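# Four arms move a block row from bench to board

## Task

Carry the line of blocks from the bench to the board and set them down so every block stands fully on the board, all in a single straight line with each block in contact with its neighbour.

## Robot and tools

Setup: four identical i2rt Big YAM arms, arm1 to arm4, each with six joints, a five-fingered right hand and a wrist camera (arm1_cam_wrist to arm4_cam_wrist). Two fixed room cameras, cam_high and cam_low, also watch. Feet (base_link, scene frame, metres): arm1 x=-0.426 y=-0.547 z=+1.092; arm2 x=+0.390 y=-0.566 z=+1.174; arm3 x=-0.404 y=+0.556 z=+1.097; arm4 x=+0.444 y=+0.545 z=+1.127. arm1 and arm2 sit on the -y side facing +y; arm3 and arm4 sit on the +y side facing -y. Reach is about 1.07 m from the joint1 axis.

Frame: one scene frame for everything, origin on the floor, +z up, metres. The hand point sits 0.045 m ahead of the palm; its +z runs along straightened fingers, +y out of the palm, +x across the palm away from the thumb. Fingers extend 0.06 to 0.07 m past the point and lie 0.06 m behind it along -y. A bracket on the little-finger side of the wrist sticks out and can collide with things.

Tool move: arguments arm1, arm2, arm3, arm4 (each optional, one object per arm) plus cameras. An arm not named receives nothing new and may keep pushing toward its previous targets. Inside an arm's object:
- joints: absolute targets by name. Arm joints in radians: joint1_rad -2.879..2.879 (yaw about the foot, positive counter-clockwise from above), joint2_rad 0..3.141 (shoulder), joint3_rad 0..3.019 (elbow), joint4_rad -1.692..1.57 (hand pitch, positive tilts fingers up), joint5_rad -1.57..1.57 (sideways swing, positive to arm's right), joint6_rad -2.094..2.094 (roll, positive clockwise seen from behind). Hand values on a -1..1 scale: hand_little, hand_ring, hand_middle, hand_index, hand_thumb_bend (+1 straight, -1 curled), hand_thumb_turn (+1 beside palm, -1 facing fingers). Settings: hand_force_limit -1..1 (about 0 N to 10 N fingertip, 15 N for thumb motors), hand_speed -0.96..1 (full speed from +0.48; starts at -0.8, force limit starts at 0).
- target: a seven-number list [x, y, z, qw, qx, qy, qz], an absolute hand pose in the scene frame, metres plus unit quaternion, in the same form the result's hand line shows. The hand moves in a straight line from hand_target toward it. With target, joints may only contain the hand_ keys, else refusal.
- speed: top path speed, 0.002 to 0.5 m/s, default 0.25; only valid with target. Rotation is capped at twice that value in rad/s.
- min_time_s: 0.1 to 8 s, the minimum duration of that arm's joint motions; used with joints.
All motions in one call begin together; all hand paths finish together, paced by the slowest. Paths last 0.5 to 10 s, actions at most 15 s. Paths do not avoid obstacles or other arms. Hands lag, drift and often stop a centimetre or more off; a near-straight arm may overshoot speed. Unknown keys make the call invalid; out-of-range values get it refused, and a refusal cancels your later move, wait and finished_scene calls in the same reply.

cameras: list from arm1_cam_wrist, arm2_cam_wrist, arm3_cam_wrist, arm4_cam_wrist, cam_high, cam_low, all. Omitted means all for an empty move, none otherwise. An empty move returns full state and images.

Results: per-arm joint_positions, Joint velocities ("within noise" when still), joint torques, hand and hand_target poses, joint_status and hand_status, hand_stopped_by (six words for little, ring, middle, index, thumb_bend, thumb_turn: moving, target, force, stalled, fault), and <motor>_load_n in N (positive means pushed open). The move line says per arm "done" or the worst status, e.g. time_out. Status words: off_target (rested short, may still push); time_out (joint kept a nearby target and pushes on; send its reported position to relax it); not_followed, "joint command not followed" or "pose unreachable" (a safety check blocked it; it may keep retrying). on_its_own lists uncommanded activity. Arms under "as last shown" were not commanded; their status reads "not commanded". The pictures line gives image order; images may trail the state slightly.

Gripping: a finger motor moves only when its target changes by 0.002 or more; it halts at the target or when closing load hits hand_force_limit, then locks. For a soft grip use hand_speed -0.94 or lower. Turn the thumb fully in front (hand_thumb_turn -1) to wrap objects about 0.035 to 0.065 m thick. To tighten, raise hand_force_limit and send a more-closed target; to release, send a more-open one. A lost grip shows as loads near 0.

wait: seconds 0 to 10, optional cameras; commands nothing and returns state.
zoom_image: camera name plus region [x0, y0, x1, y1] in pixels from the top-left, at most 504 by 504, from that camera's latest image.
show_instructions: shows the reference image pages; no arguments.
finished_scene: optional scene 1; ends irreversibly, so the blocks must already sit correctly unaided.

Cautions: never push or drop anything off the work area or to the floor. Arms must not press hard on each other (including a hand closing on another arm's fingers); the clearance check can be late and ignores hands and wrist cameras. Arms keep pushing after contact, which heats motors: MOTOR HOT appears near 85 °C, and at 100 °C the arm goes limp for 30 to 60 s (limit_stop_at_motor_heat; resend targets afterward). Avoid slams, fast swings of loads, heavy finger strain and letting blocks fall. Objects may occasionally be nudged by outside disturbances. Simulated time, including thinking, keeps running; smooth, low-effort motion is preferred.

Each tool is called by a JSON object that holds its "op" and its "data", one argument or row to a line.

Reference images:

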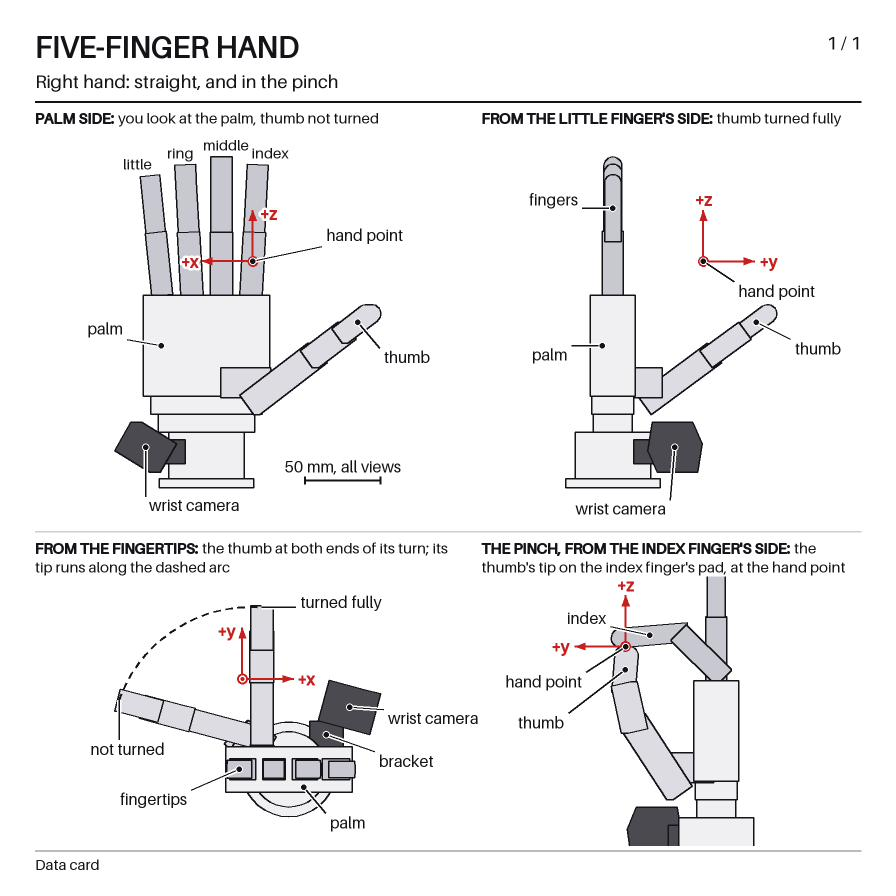

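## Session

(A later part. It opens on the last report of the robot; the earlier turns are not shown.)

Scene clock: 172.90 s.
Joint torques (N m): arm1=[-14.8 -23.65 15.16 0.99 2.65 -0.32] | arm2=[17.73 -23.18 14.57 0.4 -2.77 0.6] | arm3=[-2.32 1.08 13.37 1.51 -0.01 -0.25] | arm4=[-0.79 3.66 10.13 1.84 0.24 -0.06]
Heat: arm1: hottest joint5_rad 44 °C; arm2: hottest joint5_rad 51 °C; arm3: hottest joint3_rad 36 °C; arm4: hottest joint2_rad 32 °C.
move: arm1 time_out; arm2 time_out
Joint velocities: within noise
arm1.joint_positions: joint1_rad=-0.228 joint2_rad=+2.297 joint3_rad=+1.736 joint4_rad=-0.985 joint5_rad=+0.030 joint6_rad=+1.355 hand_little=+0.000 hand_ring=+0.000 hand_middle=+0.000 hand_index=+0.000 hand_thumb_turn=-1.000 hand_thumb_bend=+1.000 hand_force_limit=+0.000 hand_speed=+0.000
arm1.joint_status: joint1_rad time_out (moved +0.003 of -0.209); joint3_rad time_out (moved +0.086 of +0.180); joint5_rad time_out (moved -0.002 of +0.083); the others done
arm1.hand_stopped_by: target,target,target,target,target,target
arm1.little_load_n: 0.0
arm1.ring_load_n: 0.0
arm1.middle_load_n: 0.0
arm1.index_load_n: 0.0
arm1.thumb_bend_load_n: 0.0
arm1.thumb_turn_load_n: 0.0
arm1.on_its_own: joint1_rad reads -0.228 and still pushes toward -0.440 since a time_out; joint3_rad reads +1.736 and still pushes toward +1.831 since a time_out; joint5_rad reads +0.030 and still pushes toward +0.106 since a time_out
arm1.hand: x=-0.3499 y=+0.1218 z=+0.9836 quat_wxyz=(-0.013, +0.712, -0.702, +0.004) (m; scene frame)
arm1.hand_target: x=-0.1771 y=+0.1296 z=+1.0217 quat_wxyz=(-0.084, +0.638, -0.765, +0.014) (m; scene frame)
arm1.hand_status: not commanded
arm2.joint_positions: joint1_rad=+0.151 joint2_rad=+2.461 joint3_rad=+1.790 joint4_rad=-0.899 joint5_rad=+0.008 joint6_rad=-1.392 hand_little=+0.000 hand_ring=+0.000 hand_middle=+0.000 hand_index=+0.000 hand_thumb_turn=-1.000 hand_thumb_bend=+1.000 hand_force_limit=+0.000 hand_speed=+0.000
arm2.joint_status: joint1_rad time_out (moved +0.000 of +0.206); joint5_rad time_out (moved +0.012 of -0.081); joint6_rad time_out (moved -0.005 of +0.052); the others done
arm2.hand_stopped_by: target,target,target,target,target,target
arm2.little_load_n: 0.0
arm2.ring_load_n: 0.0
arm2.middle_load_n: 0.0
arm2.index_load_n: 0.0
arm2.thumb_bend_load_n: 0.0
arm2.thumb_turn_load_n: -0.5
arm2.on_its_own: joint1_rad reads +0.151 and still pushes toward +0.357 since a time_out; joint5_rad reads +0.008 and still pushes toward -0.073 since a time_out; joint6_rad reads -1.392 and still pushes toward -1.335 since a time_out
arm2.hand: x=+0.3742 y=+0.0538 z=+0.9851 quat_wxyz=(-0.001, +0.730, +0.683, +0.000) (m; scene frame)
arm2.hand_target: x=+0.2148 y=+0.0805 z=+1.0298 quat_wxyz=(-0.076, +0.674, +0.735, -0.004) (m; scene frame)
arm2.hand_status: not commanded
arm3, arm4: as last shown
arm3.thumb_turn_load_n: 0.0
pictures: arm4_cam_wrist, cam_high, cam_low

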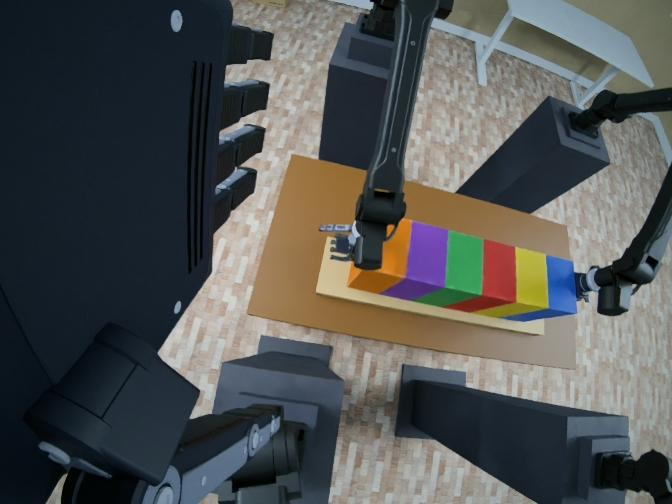

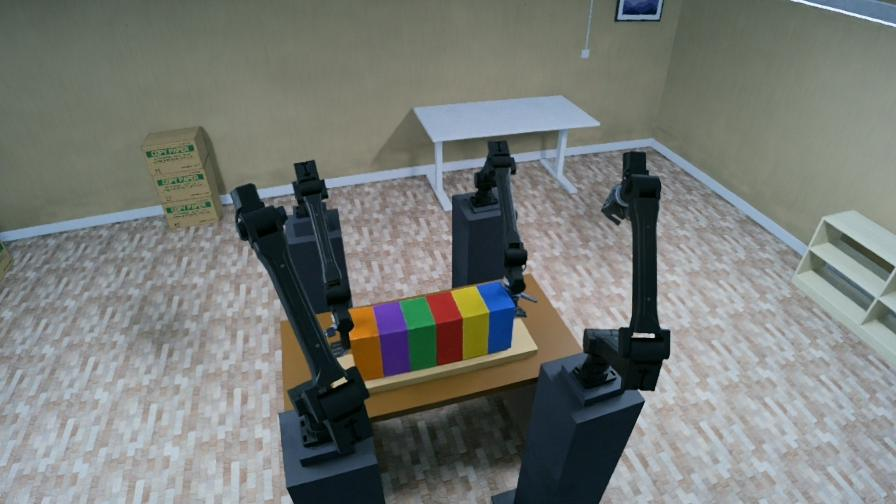

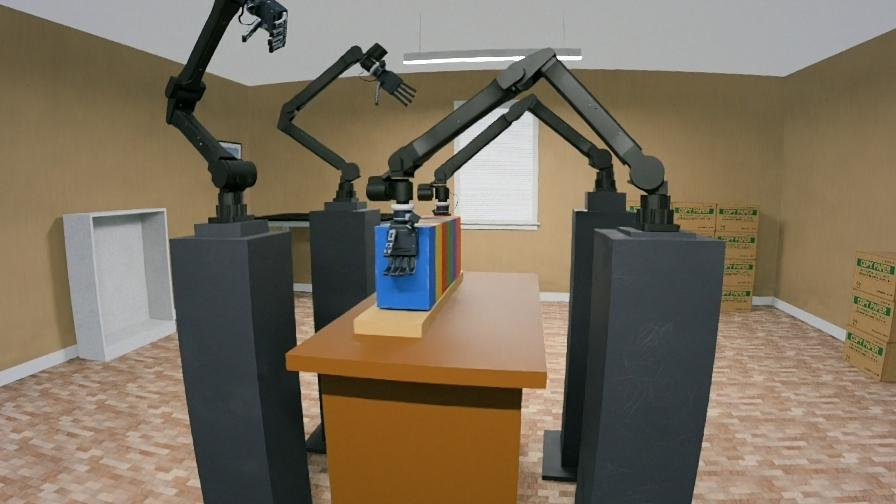

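{"op": "move", "data": {
  "arm1": {"joints": {"joint1_rad": -0.4415, "joint2_rad": 2.331, "joint3_rad": 1.906, "joint4_rad": -1.001, "joint5_rad": 0.11, "joint6_rad": 1.335}, "min_time_s": 1.5},
  "arm2": {"joints": {"joint1_rad": 0.36, "joint2_rad": 2.4685, "joint3_rad": 1.9574, "joint4_rad": -0.935, "joint5_rad": -0.08, "joint6_rad": -1.338}, "min_time_s": 1.5},
  "cameras": ["arm4_cam_wrist", "cam_low", "cam_high"]
}}

{"op": "zoom_image", "data": {
  "camera": "cam_low",
  "region": [340, 200, 500, 350]
}}

{"op": "zoom_image", "data": {
  "camera": "cam_high",
  "region": [320, 250, 560, 400]
}}

{"op": "zoom_image", "data": {
  "camera": "arm4_cam_wrist",
  "region": [310, 190, 610, 350]
}}

Scene clock: 179.07 s.
Joint torques (N m): arm1=[-15.38 -24.59 15.3 1.02 2.67 -0.29] | arm2=[18.08 -23.65 14.78 0.36 -2.75 0.58] | arm3=[-2.32 0.97 13.35 1.52 -0.01 -0.25] | arm4=[-0.85 3.72 10.17 1.85 0.25 -0.05]
Heat: arm1: hottest joint5_rad 44 °C; arm2: hottest joint5_rad 51 °C; arm3: hottest joint3_rad 36 °C; arm4: hottest joint3_rad 32 °C.
move: arm1 time_out; arm2 time_out
Joint velocities: within noise
arm1.joint_positions: joint1_rad=-0.224 joint2_rad=+2.343 joint3_rad=+1.810 joint4_rad=-1.016 joint5_rad=+0.027 joint6_rad=+1.361 hand_little=+0.000 hand_ring=+0.000 hand_middle=+0.000 hand_index=+0.000 hand_thumb_turn=-1.000 hand_thumb_bend=+1.000 hand_force_limit=+0.000 hand_speed=+0.000
arm1.joint_status: joint1_rad time_out (moved +0.003 of -0.214); joint3_rad time_out (moved +0.074 of +0.170); joint5_rad time_out (moved -0.003 of +0.080); the others done
arm1.hand_stopped_by: target,target,target,target,target,target
arm1.little_load_n: 0.0
arm1.ring_load_n: 0.0
arm1.middle_load_n: 0.0
arm1.index_load_n: 0.0
arm1.thumb_bend_load_n: 0.0
arm1.thumb_turn_load_n: 0.0
arm1.on_its_own: joint1_rad reads -0.224 and still pushes toward -0.442 since a time_out; joint3_rad reads +1.810 and still pushes toward +1.906 since a time_out; joint5_rad reads +0.027 and still pushes toward +0.104 since a time_out
arm1.hand: x=-0.3494 y=+0.1375 z=+0.9785 quat_wxyz=(-0.011, +0.711, -0.703, +0.004) (m; scene frame)
arm1.hand_target: x=-0.1703 y=+0.1426 z=+1.0172 quat_wxyz=(-0.081, +0.635, -0.768, +0.013) (m; scene frame)
arm1.hand_status: not commanded
arm2.joint_positions: joint1_rad=+0.149 joint2_rad=+2.503 joint3_rad=+1.870 joint4_rad=-0.936 joint5_rad=+0.014 joint6_rad=-1.394 hand_little=+0.000 hand_ring=+0.000 hand_middle=+0.000 hand_index=+0.000 hand_thumb_turn=-1.000 hand_thumb_bend=+1.000 hand_force_limit=+0.000 hand_speed=+0.000
arm2.joint_status: joint1_rad time_out (moved -0.002 of +0.209); joint5_rad time_out (moved +0.006 of -0.088); joint6_rad time_out (moved -0.002 of +0.054); the others done
arm2.hand_stopped_by: target,target,target,target,target,target
arm2.little_load_n: 0.0
arm2.ring_load_n: 0.0
arm2.middle_load_n: 0.0
arm2.index_load_n: 0.0
arm2.thumb_bend_load_n: 0.0
arm2.thumb_turn_load_n: 0.0
arm2.on_its_own: joint1_rad reads +0.149 and still pushes toward +0.360 since a time_out; joint5_rad reads +0.014 and still pushes toward -0.065 since a time_out; joint6_rad reads -1.394 and still pushes toward -1.338 since a time_out
arm2.hand: x=+0.3745 y=+0.0706 z=+0.9829 quat_wxyz=(+0.000, +0.730, +0.683, +0.003) (m; scene frame)
arm2.hand_target: x=+0.2098 y=+0.0950 z=+1.0279 quat_wxyz=(-0.074, +0.672, +0.737, -0.001) (m; scene frame)
arm2.hand_status: not commanded
arm3, arm4: as last shown
arm4.middle_load_n: -0.5
pictures: arm4_cam_wrist, cam_high, cam_low

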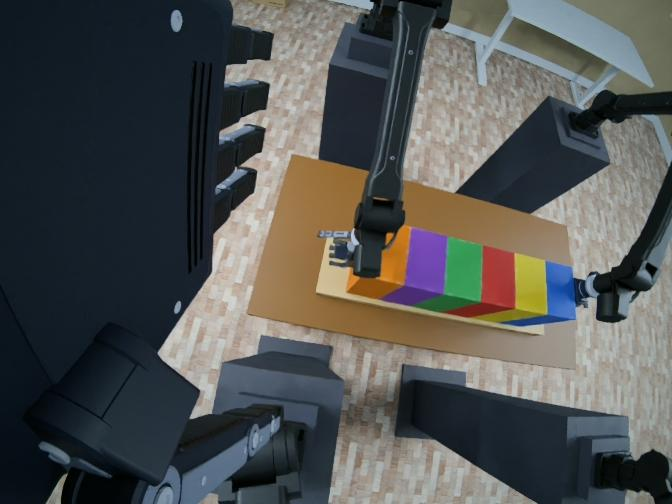

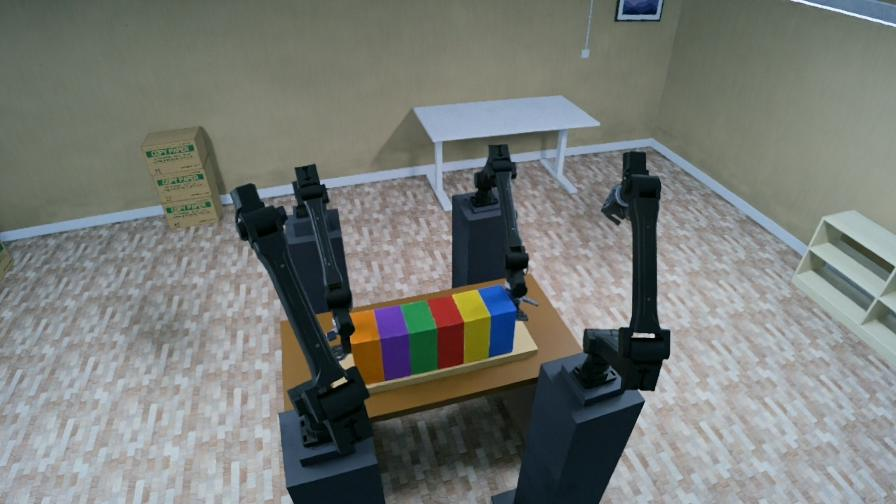

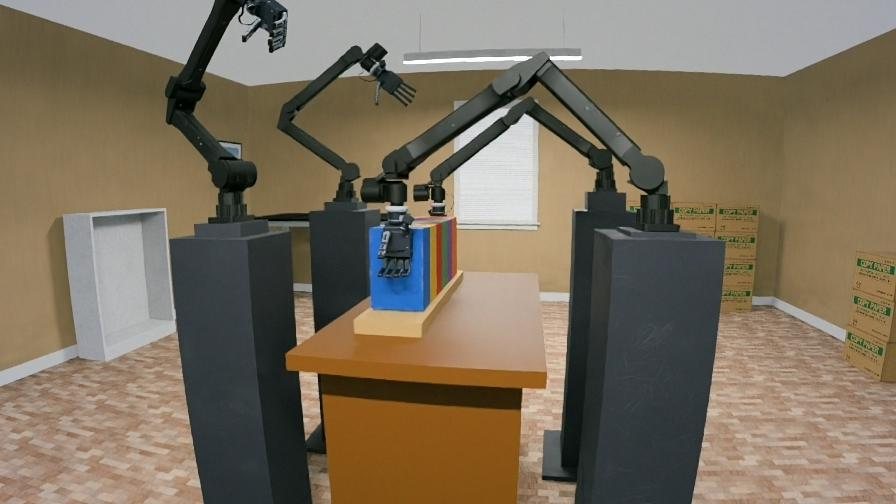

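Scaled by 3.150.

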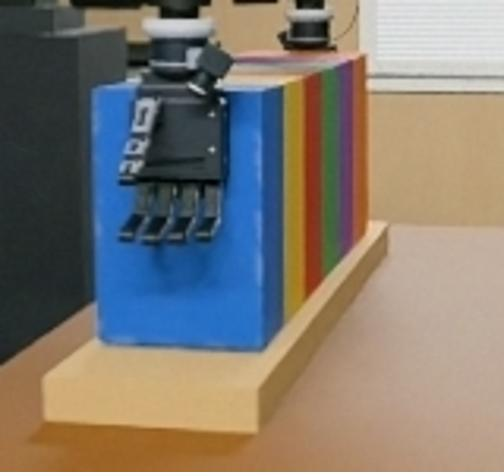

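Scaled by 2.100.

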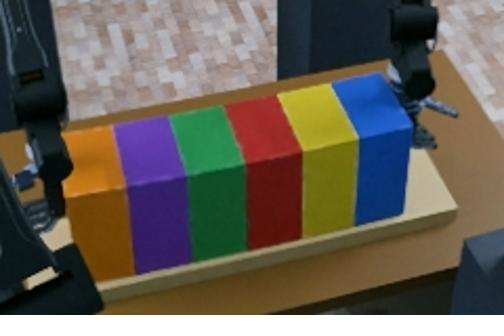

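Scaled by 1.680 from the camera's 672x504 image, which has a finer 960x720 frame.

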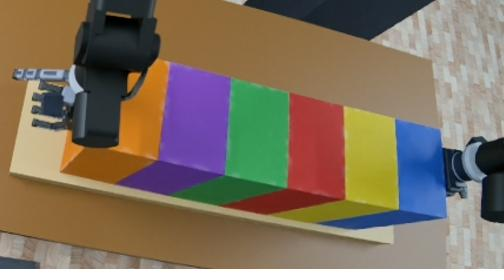

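{"op": "zoom_image", "data": {
  "camera": "arm4_cam_wrist",
  "region": [300, 230, 440, 320]
}}

{"op": "zoom_image", "data": {
  "camera": "arm4_cam_wrist",
  "region": [440, 250, 600, 350]
}}

{"op": "zoom_image", "data": {
  "camera": "cam_high",
  "region": [440, 300, 560, 380]
}}

{"op": "zoom_image", "data": {
  "camera": "cam_low",
  "region": [345, 265, 475, 345]
}}

Scaled by 3.600 from the camera's 672x504 image, which has a finer 960x720 frame.

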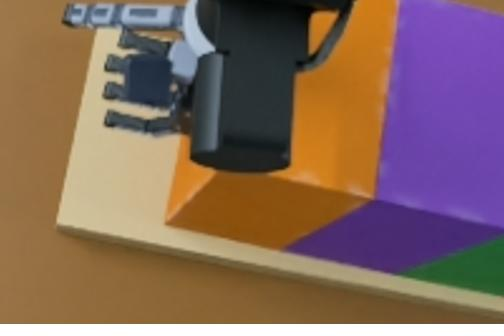

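Scaled by 3.150 from the camera's 672x504 image, which has a finer 960x720 frame.

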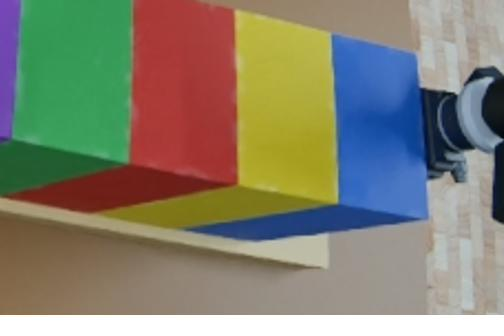

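Scaled by 4.200.

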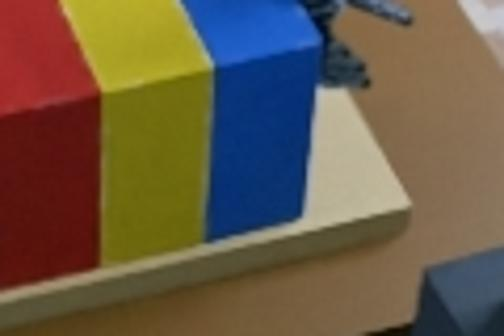

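Scaled by 3.877.

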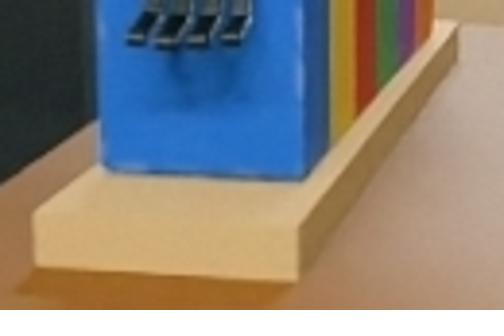

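{"op": "move", "data": {
  "arm1": {"joints": {"joint1_rad": -0.4415, "joint2_rad": 2.3406, "joint3_rad": 1.8895, "joint4_rad": -0.975, "joint5_rad": 0.10, "joint6_rad": 1.335}, "min_time_s": 1.5},
  "arm2": {"joints": {"joint1_rad": 0.36, "joint2_rad": 2.492, "joint3_rad": 1.9596, "joint4_rad": -0.914, "joint5_rad": -0.061, "joint6_rad": -1.338}, "min_time_s": 1.5},
  "cameras": ["arm4_cam_wrist", "cam_low", "cam_high"]
}}

{"op": "zoom_image", "data": {
  "camera": "cam_low",
  "region": [345, 205, 475, 345]
}}

{"op": "zoom_image", "data": {
  "camera": "cam_high",
  "region": [320, 250, 560, 400]
}}

Scene clock: 187.73 s.
Joint torques (N m): arm1=[-15.09 -23.88 13.93 2 2.55 -0.31] | arm2=[18.02 -22.18 14.45 1.25 -2.63 0.62] | arm3=[-2.2 0.97 13.35 1.51 -0.01 -0.25] | arm4=[-0.73 3.66 10.15 1.88 0.24 -0.05]
Heat: arm1: hottest joint5_rad 45 °C; arm2: hottest joint5_rad 51 °C; arm3: hottest joint3_rad 36 °C; arm4: hottest joint3_rad 33 °C.
move: arm1 time_out; arm2 time_out
Joint velocities: within noise
arm1.joint_positions: joint1_rad=-0.224 joint2_rad=+2.345 joint3_rad=+1.810 joint4_rad=-1.016 joint5_rad=+0.027 joint6_rad=+1.361 hand_little=+0.000 hand_ring=+0.000 hand_middle=+0.000 hand_index=+0.000 hand_thumb_turn=-1.000 hand_thumb_bend=+1.000 hand_force_limit=+0.000 hand_speed=+0.000
arm1.joint_status: joint1_rad time_out (moved +0.000 of -0.217); joint5_rad time_out (moved +0.000 of +0.073); the others done
arm1.hand_stopped_by: target,target,target,target,target,target
arm1.little_load_n: 0.0
arm1.ring_load_n: 0.0
arm1.middle_load_n: 0.0
arm1.index_load_n: 0.0
arm1.thumb_bend_load_n: 0.0
arm1.thumb_turn_load_n: 0.0
arm1.on_its_own: joint1_rad reads -0.224 and still pushes toward -0.442 since a time_out; joint5_rad reads +0.027 and still pushes toward +0.100 since a time_out
arm1.hand: x=-0.3495 y=+0.1371 z=+0.9775 quat_wxyz=(-0.010, +0.711, -0.703, +0.004) (m; scene frame)
arm1.hand_target: x=-0.1719 y=+0.1414 z=+1.0063 quat_wxyz=(-0.082, +0.636, -0.768, +0.011) (m; scene frame)
arm1.hand_status: not commanded
arm2.joint_positions: joint1_rad=+0.149 joint2_rad=+2.507 joint3_rad=+1.876 joint4_rad=-0.936 joint5_rad=+0.019 joint6_rad=-1.398 hand_little=+0.000 hand_ring=+0.000 hand_middle=+0.000 hand_index=+0.000 hand_thumb_turn=-1.000 hand_thumb_bend=+1.000 hand_force_limit=+0.000 hand_speed=+0.000
arm2.joint_status: joint1_rad time_out (moved +0.000 of +0.211); joint5_rad time_out (moved +0.005 of -0.075); joint6_rad time_out (moved -0.005 of +0.056); the others done
arm2.hand_stopped_by: target,target,target,target,target,target
arm2.little_load_n: 0.0
arm2.ring_load_n: 0.0
arm2.middle_load_n: 0.0
arm2.index_load_n: 0.0
arm2.thumb_bend_load_n: 0.0
arm2.thumb_turn_load_n: 0.0
arm2.on_its_own: joint1_rad reads +0.149 and still pushes toward +0.360 since a time_out; joint5_rad reads +0.019 and still pushes toward -0.058 since a time_out; joint6_rad reads -1.398 and still pushes toward -1.338 since a time_out
arm2.hand: x=+0.3754 y=+0.0725 z=+0.9819 quat_wxyz=(+0.001, +0.729, +0.685, +0.006) (m; scene frame)
arm2.hand_target: x=+0.2106 y=+0.0956 z=+1.0136 quat_wxyz=(-0.072, +0.672, +0.737, +0.002) (m; scene frame)
arm2.hand_status: not commanded
arm3, arm4: as last shown
arm3.thumb_turn_load_n: 0.5
arm4.middle_load_n: 0.5
arm4.thumb_bend_load_n: -0.5
pictures: arm4_cam_wrist, cam_high, cam_low

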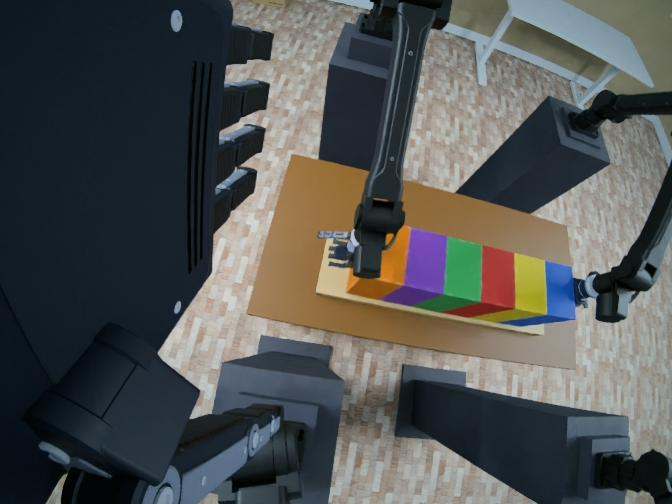

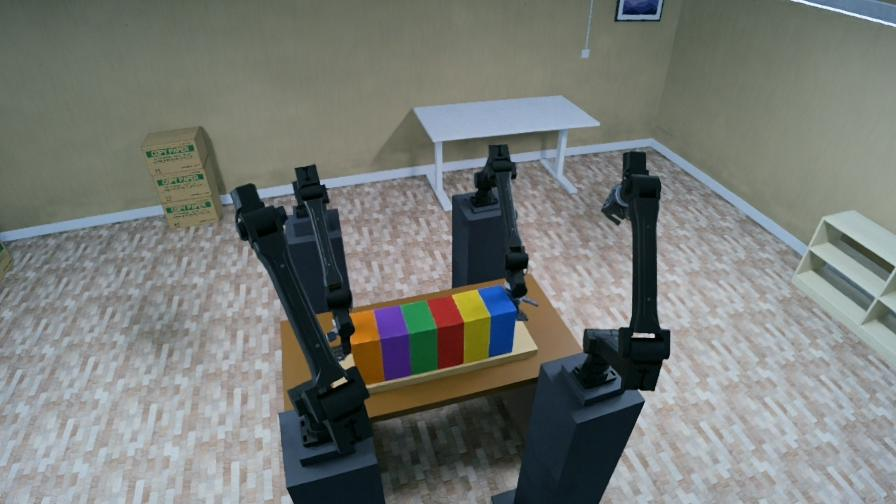

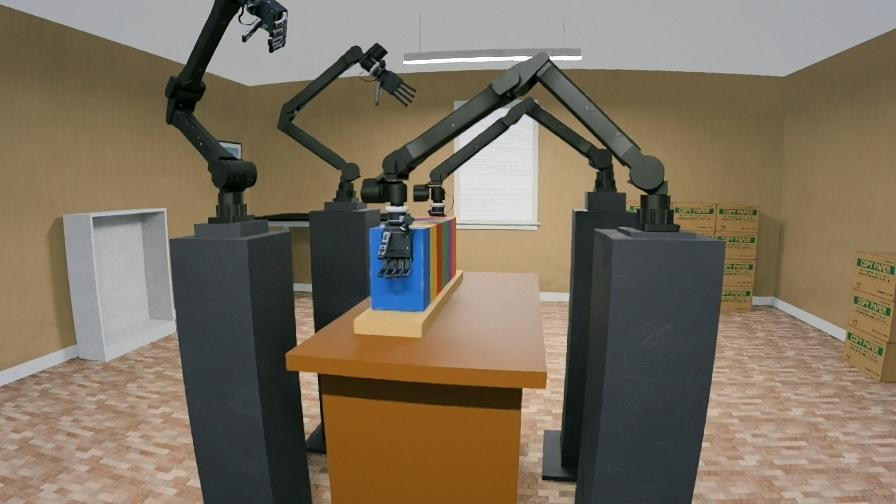

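Scaled by 3.600.

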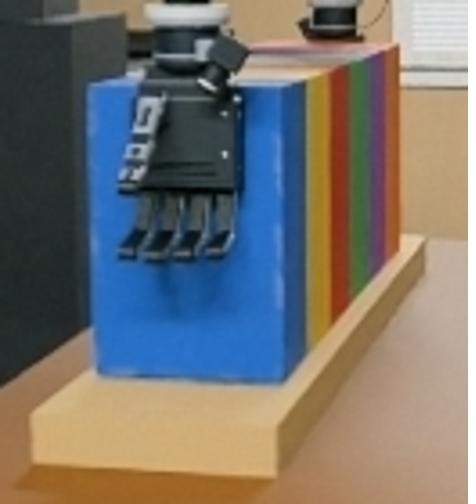

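Scaled by 2.100.

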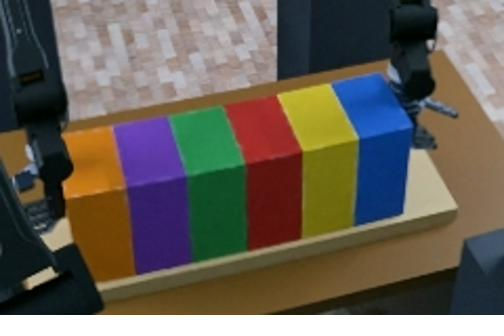

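{"op": "move", "data": {
  "arm1": {"joints": {"joint1_rad": -0.4415, "joint2_rad": 2.384, "joint3_rad": 1.879, "joint4_rad": -0.975, "joint5_rad": 0.10, "joint6_rad": 1.335}, "min_time_s": 2},
  "arm2": {"joints": {"joint1_rad": 0.36, "joint2_rad": 2.545, "joint3_rad": 1.965, "joint4_rad": -0.900, "joint5_rad": -0.058, "joint6_rad": -1.338}, "min_time_s": 2},
  "cameras": ["arm4_cam_wrist", "cam_low", "cam_high"]
}}

{"op": "zoom_image", "data": {
  "camera": "cam_low",
  "region": [345, 205, 475, 345]
}}

{"op": "zoom_image", "data": {
  "camera": "cam_high",
  "region": [320, 250, 560, 400]
}}

Scene clock: 193.13 s.
Joint torques (N m): arm1=[-15.09 -20.89 12.97 2.02 2.54 -0.33] | arm2=[18.02 -18.78 13.74 1.83 -2.62 0.73] | arm3=[-2.26 0.97 13.37 1.52 -0.01 -0.25] | arm4=[-0.73 3.72 10.11 1.83 0.25 -0.05]
Heat: arm1: hottest joint5_rad 45 °C; arm2: hottest joint5_rad 51 °C; arm3: hottest joint3_rad 37 °C; arm4: hottest joint3_rad 33 °C.
move: arm1 time_out; arm2 time_out
Joint velocities: within noise
arm1.joint_positions: joint1_rad=-0.224 joint2_rad=+2.351 joint3_rad=+1.810 joint4_rad=-1.016 joint5_rad=+0.027 joint6_rad=+1.361 hand_little=+0.000 hand_ring=+0.000 hand_middle=+0.000 hand_index=+0.000 hand_thumb_turn=-1.000 hand_thumb_bend=+1.000 hand_force_limit=+0.000 hand_speed=+0.000
arm1.joint_status: joint1_rad time_out (moved +0.000 of -0.217); joint5_rad time_out (moved +0.000 of +0.073); the others done
arm1.hand_stopped_by: target,target,target,target,target,target
arm1.little_load_n: 0.0
arm1.ring_load_n: 0.0
arm1.middle_load_n: 0.0
arm1.index_load_n: 0.0
arm1.thumb_bend_load_n: 0.0
arm1.thumb_turn_load_n: 0.0
arm1.on_its_own: joint1_rad reads -0.224 and still pushes toward -0.442 since a time_out; joint5_rad reads +0.027 and still pushes toward +0.100 since a time_out
arm1.hand: x=-0.3499 y=+0.1357 z=+0.9734 quat_wxyz=(-0.008, +0.711, -0.703, +0.006) (m; scene frame)
arm1.hand_target: x=-0.1782 y=+0.1281 z=+0.9724 quat_wxyz=(-0.058, +0.638, -0.768, +0.023) (m; scene frame)
arm1.hand_status: not commanded
arm2.joint_positions: joint1_rad=+0.149 joint2_rad=+2.517 joint3_rad=+1.890 joint4_rad=-0.937 joint5_rad=+0.019 joint6_rad=-1.407 hand_little=+0.000 hand_ring=+0.000 hand_middle=+0.000 hand_index=+0.000 hand_thumb_turn=-1.000 hand_thumb_bend=+1.000 hand_force_limit=+0.000 hand_speed=+0.000
arm2.joint_status: joint1_rad time_out (moved +0.000 of +0.211); joint5_rad time_out (moved +0.000 of -0.077); joint6_rad time_out (moved -0.009 of +0.060); the others done
arm2.hand_stopped_by: target,target,target,target,target,target
arm2.little_load_n: 0.0
arm2.ring_load_n: 0.0
arm2.middle_load_n: 0.0
arm2.index_load_n: 0.0
arm2.thumb_bend_load_n: 0.0
arm2.thumb_turn_load_n: 0.0
arm2.on_its_own: joint1_rad reads +0.149 and still pushes toward +0.360 since a time_out; joint5_rad reads +0.019 and still pushes toward -0.056 since a time_out; joint6_rad reads -1.407 and still pushes toward -1.338 since a time_out
arm2.hand: x=+0.3753 y=+0.0764 z=+0.9801 quat_wxyz=(-0.001, +0.725, +0.688, +0.006) (m; scene frame)
arm2.hand_target: x=+0.2137 y=+0.0861 z=+0.9808 quat_wxyz=(-0.057, +0.673, +0.738, -0.006) (m; scene frame)
arm2.hand_status: not commanded
arm3.joint_positions: joint1_rad=-0.398 joint2_rad=+0.618 joint3_rad=+1.363 joint4_rad=-1.416 joint5_rad=-0.080 joint6_rad=-1.094 hand_little=+0.000 hand_ring=+0.000 hand_middle=+0.000 hand_index=+0.000 hand_thumb_turn=-1.000 hand_thumb_bend=+1.000 hand_force_limit=+0.000 hand_speed=+0.000
arm3.joint_status: not commanded
arm3.hand_stopped_by: target,target,target,target,target,target
arm3.little_load_n: 0.0
arm3.ring_load_n: 0.0
arm3.middle_load_n: 0.0
arm3.index_load_n: 0.0
arm3.thumb_bend_load_n: 0.0
arm3.thumb_turn_load_n: 0.0
arm3.hand: x=-0.5011 y=+0.3746 z=+1.5533 quat_wxyz=(+0.270, +0.332, -0.833, +0.352) (m; scene frame)
arm3.hand_target: x=-0.5014 y=+0.3829 z=+1.5733 quat_wxyz=(+0.286, +0.329, -0.824, +0.361) (m; scene frame)
arm3.hand_status: not commanded
arm4: as last shown
arm4.middle_load_n: 0.0
arm4.thumb_bend_load_n: 0.5
pictures: arm4_cam_wrist, cam_high, cam_low

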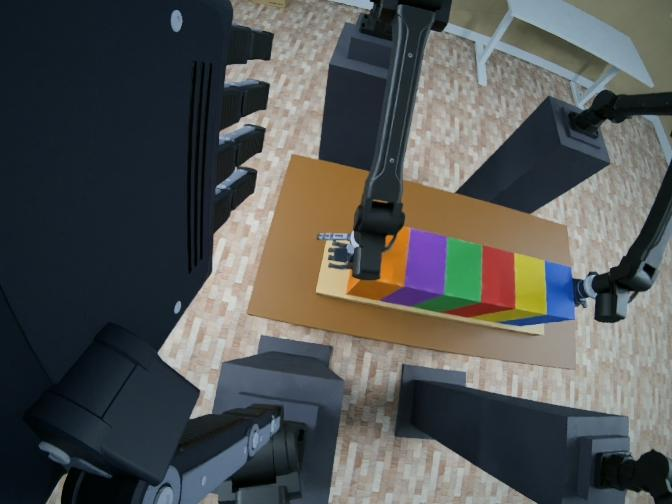

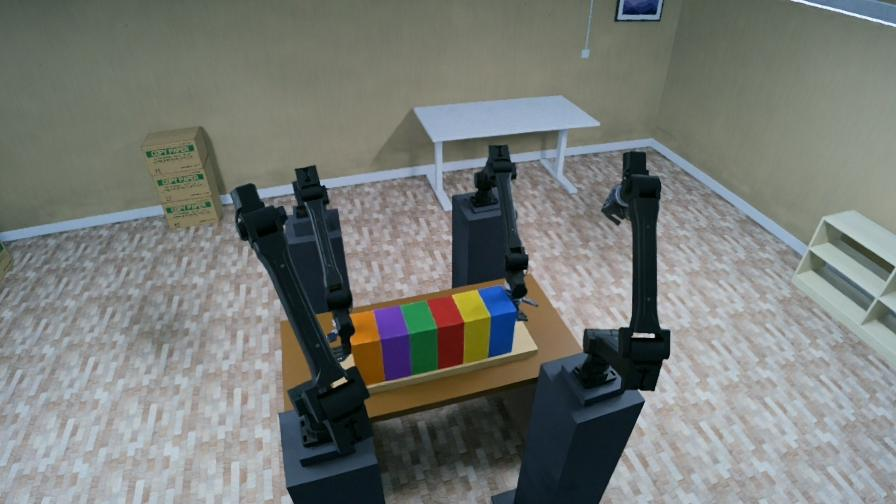

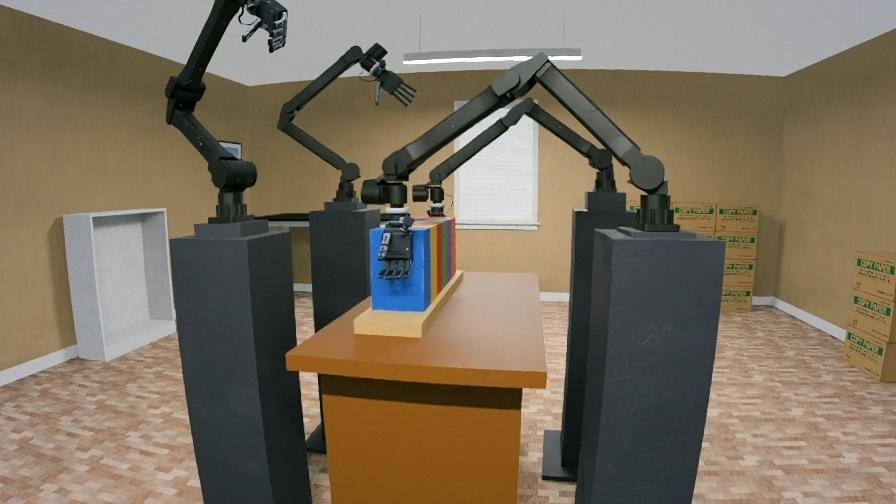

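Scaled by 3.600.

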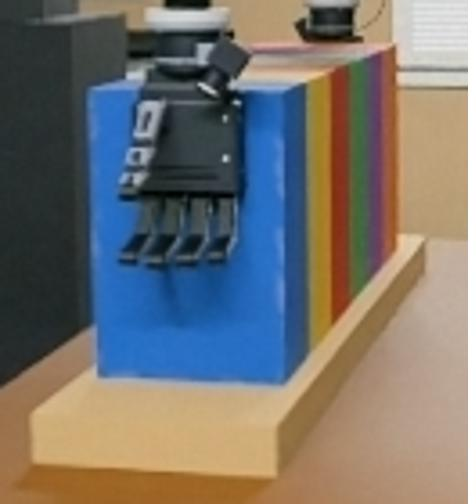

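Scaled by 2.100.

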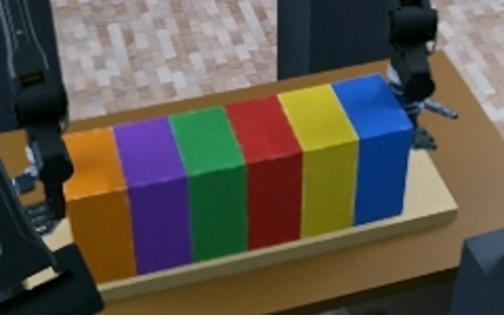

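{"op": "move", "data": {
  "cameras": ["cam_high", "cam_low", "arm4_cam_wrist"]
}}

Scene clock: 195.30 s.
Joint torques (N m): arm1=[-15.33 -20.6 13.03 1.99 2.54 -0.3] | arm2=[18.02 -18.67 13.74 1.83 -2.61 0.72] | arm3=[-2.32 1.03 13.35 1.52 -0.01 -0.25] | arm4=[-0.73 3.6 10.14 1.84 0.23 -0.05]
Heat: arm1: hottest joint5_rad 45 °C; arm2: hottest joint5_rad 51 °C; arm3: hottest joint3_rad 37 °C; arm4: hottest joint3_rad 33 °C.
Joint velocities: within noise
arm1.joint_positions: joint1_rad=-0.224 joint2_rad=+2.351 joint3_rad=+1.810 joint4_rad=-1.016 joint5_rad=+0.027 joint6_rad=+1.361 hand_little=+0.000 hand_ring=+0.000 hand_middle=+0.000 hand_index=+0.000 hand_thumb_turn=-1.000 hand_thumb_bend=+1.000 hand_force_limit=+0.000 hand_speed=+0.000
arm1.joint_status: joint1_rad time_out (moved +0.000 of -0.217); joint5_rad time_out (moved +0.000 of +0.073); the others done
arm1.hand_stopped_by: target,target,target,target,target,target
arm1.little_load_n: 0.0
arm1.ring_load_n: 0.0
arm1.middle_load_n: 0.0
arm1.index_load_n: 0.0
arm1.thumb_bend_load_n: 0.0
arm1.thumb_turn_load_n: 0.0
arm1.on_its_own: joint1_rad reads -0.224 and still pushes toward -0.442 since a time_out; joint5_rad reads +0.027 and still pushes toward +0.100 since a time_out
arm1.hand: x=-0.3499 y=+0.1357 z=+0.9734 quat_wxyz=(-0.008, +0.711, -0.703, +0.006) (m; scene frame)
arm1.hand_target: x=-0.1782 y=+0.1281 z=+0.9724 quat_wxyz=(-0.058, +0.638, -0.768, +0.023) (m; scene frame)
arm1.hand_status: not commanded
arm2.joint_positions: joint1_rad=+0.149 joint2_rad=+2.517 joint3_rad=+1.890 joint4_rad=-0.937 joint5_rad=+0.019 joint6_rad=-1.407 hand_little=+0.000 hand_ring=+0.000 hand_middle=+0.000 hand_index=+0.000 hand_thumb_turn=-1.000 hand_thumb_bend=+1.000 hand_force_limit=+0.000 hand_speed=+0.000
arm2.joint_status: joint1_rad time_out (moved +0.000 of +0.211); joint5_rad time_out (moved +0.000 of -0.077); joint6_rad time_out (moved -0.009 of +0.060); the others done
arm2.hand_stopped_by: target,target,target,target,target,target
arm2.little_load_n: 0.5
arm2.ring_load_n: 0.0
arm2.middle_load_n: 0.0
arm2.index_load_n: 0.0
arm2.thumb_bend_load_n: 0.0
arm2.thumb_turn_load_n: 0.5
arm2.on_its_own: joint1_rad reads +0.149 and still pushes toward +0.360 since a time_out; joint5_rad reads +0.019 and still pushes toward -0.056 since a time_out; joint6_rad reads -1.407 and still pushes toward -1.338 since a time_out
arm2.hand: x=+0.3753 y=+0.0764 z=+0.9801 quat_wxyz=(-0.001, +0.725, +0.688, +0.006) (m; scene frame)
arm2.hand_target: x=+0.2136 y=+0.0861 z=+0.9808 quat_wxyz=(-0.057, +0.673, +0.738, -0.006) (m; scene frame)
arm2.hand_status: not commanded
arm3.joint_positions: joint1_rad=-0.398 joint2_rad=+0.618 joint3_rad=+1.363 joint4_rad=-1.416 joint5_rad=-0.080 joint6_rad=-1.094 hand_little=+0.000 hand_ring=+0.000 hand_middle=+0.000 hand_index=+0.000 hand_thumb_turn=-1.000 hand_thumb_bend=+1.000 hand_force_limit=+0.000 hand_speed=+0.000
arm3.joint_status: not commanded
arm3.hand_stopped_by: target,target,target,target,target,target
arm3.little_load_n: 0.0
arm3.ring_load_n: 0.0
arm3.middle_load_n: 0.0
arm3.index_load_n: 0.0
arm3.thumb_bend_load_n: 0.0
arm3.thumb_turn_load_n: 0.0
arm3.hand: x=-0.5011 y=+0.3746 z=+1.5533 quat_wxyz=(+0.270, +0.332, -0.833, +0.352) (m; scene frame)
arm3.hand_target: x=-0.5014 y=+0.3829 z=+1.5733 quat_wxyz=(+0.286, +0.329, -0.824, +0.361) (m; scene frame)
arm3.hand_status: not commanded
arm4.joint_positions: joint1_rad=+0.290 joint2_rad=+0.625 joint3_rad=+1.331 joint4_rad=-1.442 joint5_rad=+0.232 joint6_rad=-1.309 hand_little=+1.000 hand_ring=+1.000 hand_middle=+1.000 hand_index=+1.000 hand_thumb_turn=+1.000 hand_thumb_bend=+1.000 hand_force_limit=+0.000 hand_speed=-0.800
arm4.joint_status: not commanded
arm4.hand_stopped_by: target,target,target,target,target,target
arm4.little_load_n: 0.0
arm4.ring_load_n: 0.0
arm4.middle_load_n: 0.0
arm4.index_load_n: 0.0
arm4.thumb_bend_load_n: 0.0
arm4.thumb_turn_load_n: 0.0
arm4.hand: x=+0.4227 y=+0.3187 z=+1.5767 quat_wxyz=(+0.280, +0.635, -0.655, +0.300) (m; scene frame)
arm4.hand_target: x=+0.4225 y=+0.3193 z=+1.5848 quat_wxyz=(+0.284, +0.631, -0.653, +0.308) (m; scene frame)
arm4.hand_status: not commanded
pictures: arm4_cam_wrist, cam_high, cam_low

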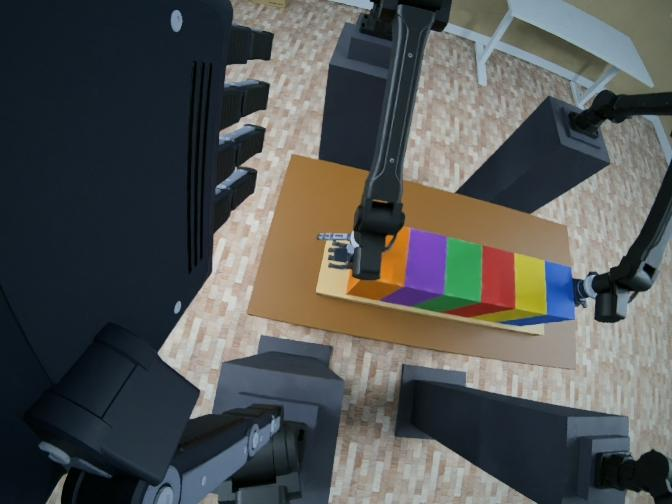

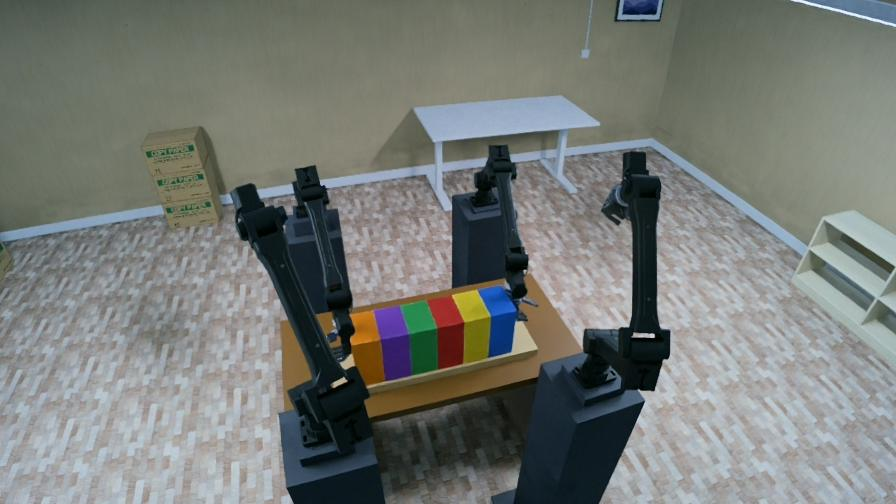

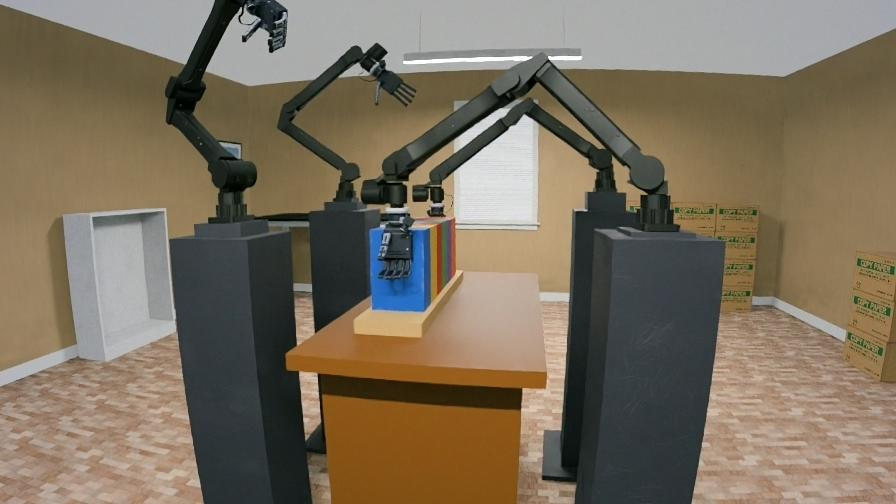

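{"op": "zoom_image", "data": {
  "camera": "cam_low",
  "region": [340, 200, 500, 350]
}}

{"op": "zoom_image", "data": {
  "camera": "arm4_cam_wrist",
  "region": [300, 200, 600, 360]
}}

{"op": "zoom_image", "data": {
  "camera": "cam_high",
  "region": [320, 260, 560, 410]
}}

Scaled by 3.150.

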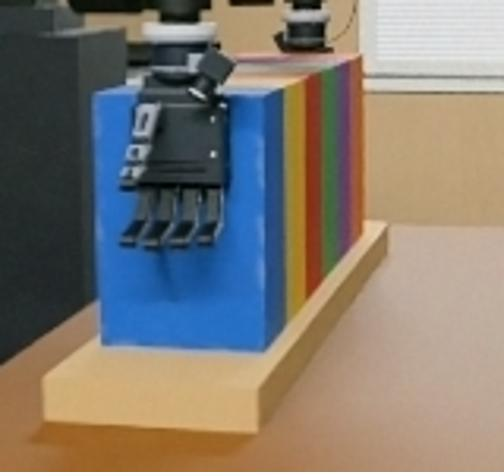

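Scaled by 1.680 from the camera's 672x504 image, which has a finer 960x720 frame.

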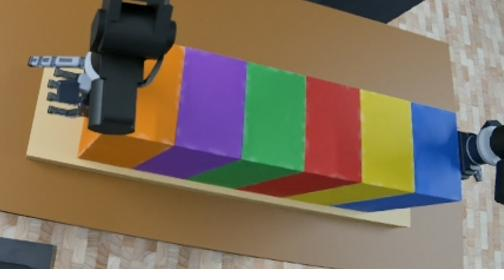

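Scaled by 2.100.

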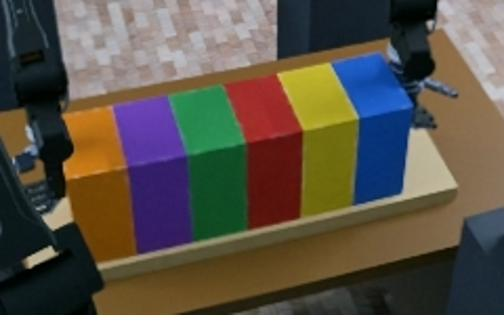

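{"op": "move", "data": {
  "arm1": {"joints": {"joint1_rad": -0.34, "joint5_rad": 0.065}, "min_time_s": 1.5},
  "arm2": {"joints": {"joint1_rad": 0.26, "joint5_rad": -0.02, "joint6_rad": -1.375}, "min_time_s": 1.5},
  "cameras": ["cam_high", "cam_low"]
}}

Scene clock: 201.30 s.
Joint torques (N m): arm1=[-8 -20.89 12.93 1.98 1.41 -0.31] | arm2=[10.75 -18.9 13.48 1.87 -1.47 0.42] | arm3=[-2.32 0.97 13.37 1.51 0 -0.25] | arm4=[-0.79 3.84 10.14 1.8 0.25 -0.05]
Heat: arm1: hottest joint5_rad 44 °C; arm2: hottest joint5_rad 50 °C; arm3: hottest joint3_rad 37 °C; arm4: hottest joint3_rad 33 °C.
move: arm1 time_out; arm2 time_out
Joint velocities: within noise
arm1.joint_positions: joint1_rad=-0.221 joint2_rad=+2.353 joint3_rad=+1.811 joint4_rad=-1.016 joint5_rad=+0.024 joint6_rad=+1.361 hand_little=+0.000 hand_ring=+0.000 hand_middle=+0.000 hand_index=+0.000 hand_thumb_turn=-1.000 hand_thumb_bend=+1.000 hand_force_limit=+0.000 hand_speed=+0.000
arm1.joint_status: joint1_rad time_out (moved +0.003 of -0.116); joint5_rad time_out (moved -0.003 of +0.038)
arm1.hand_stopped_by: target,target,target,target,target,target
arm1.little_load_n: 0.0
arm1.ring_load_n: 0.0
arm1.middle_load_n: 0.0
arm1.index_load_n: 0.0
arm1.thumb_bend_load_n: 0.0
arm1.thumb_turn_load_n: 0.0
arm1.on_its_own: joint1_rad reads -0.221 and still pushes toward -0.340 since a time_out; joint5_rad reads +0.024 and still pushes toward +0.065 since a time_out
arm1.hand: x=-0.3525 y=+0.1363 z=+0.9732 quat_wxyz=(-0.007, +0.712, -0.702, +0.005) (m; scene frame)
arm1.hand_target: x=-0.2539 y=+0.1517 z=+0.9743 quat_wxyz=(-0.050, +0.677, -0.735, +0.005) (m; scene frame)
arm1.hand_status: not commanded
arm2.joint_positions: joint1_rad=+0.145 joint2_rad=+2.518 joint3_rad=+1.893 joint4_rad=-0.937 joint5_rad=+0.024 joint6_rad=-1.415 hand_little=+0.000 hand_ring=+0.000 hand_middle=+0.000 hand_index=+0.000 hand_thumb_turn=-1.000 hand_thumb_bend=+1.000 hand_force_limit=+0.000 hand_speed=+0.000
arm2.joint_status: joint1_rad time_out (moved -0.005 of +0.111); joint5_rad time_out (moved +0.005 of -0.039); joint6_rad time_out (moved -0.008 of +0.032)
arm2.hand_stopped_by: target,target,target,target,target,target
arm2.little_load_n: 0.0
arm2.ring_load_n: 0.0
arm2.middle_load_n: 0.0
arm2.index_load_n: 0.5
arm2.thumb_bend_load_n: 0.0
arm2.thumb_turn_load_n: 0.0
arm2.on_its_own: joint1_rad reads +0.145 and still pushes toward +0.260 since a time_out; joint5_rad reads +0.024 and still pushes toward -0.020 since a time_out; joint6_rad reads -1.415 and still pushes toward -1.375 since a time_out
arm2.hand: x=+0.3793 y=+0.0780 z=+0.9802 quat_wxyz=(+0.000, +0.724, +0.689, +0.009) (m; scene frame)
arm2.hand_target: x=+0.2871 y=+0.1039 z=+0.9818 quat_wxyz=(-0.047, +0.696, +0.716, +0.013) (m; scene frame)
arm2.hand_status: not commanded
arm3, arm4: as last shown
arm3.thumb_turn_load_n: 0.5
pictures: cam_high, cam_low

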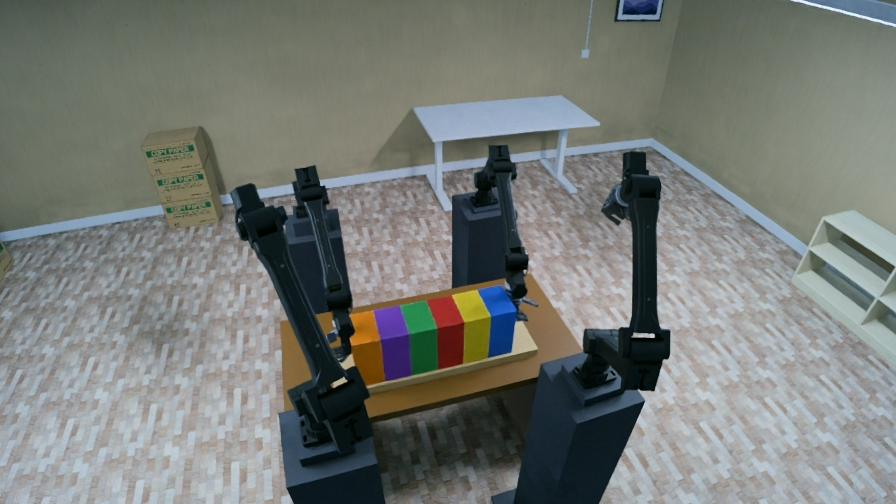

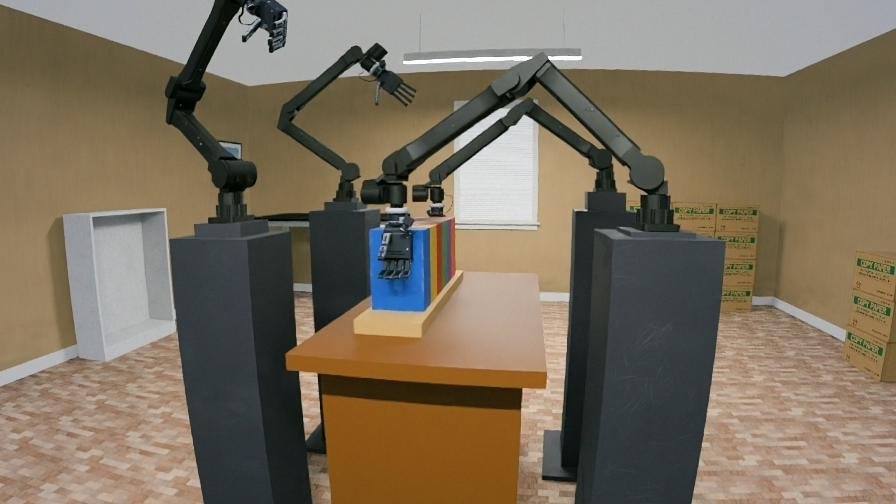

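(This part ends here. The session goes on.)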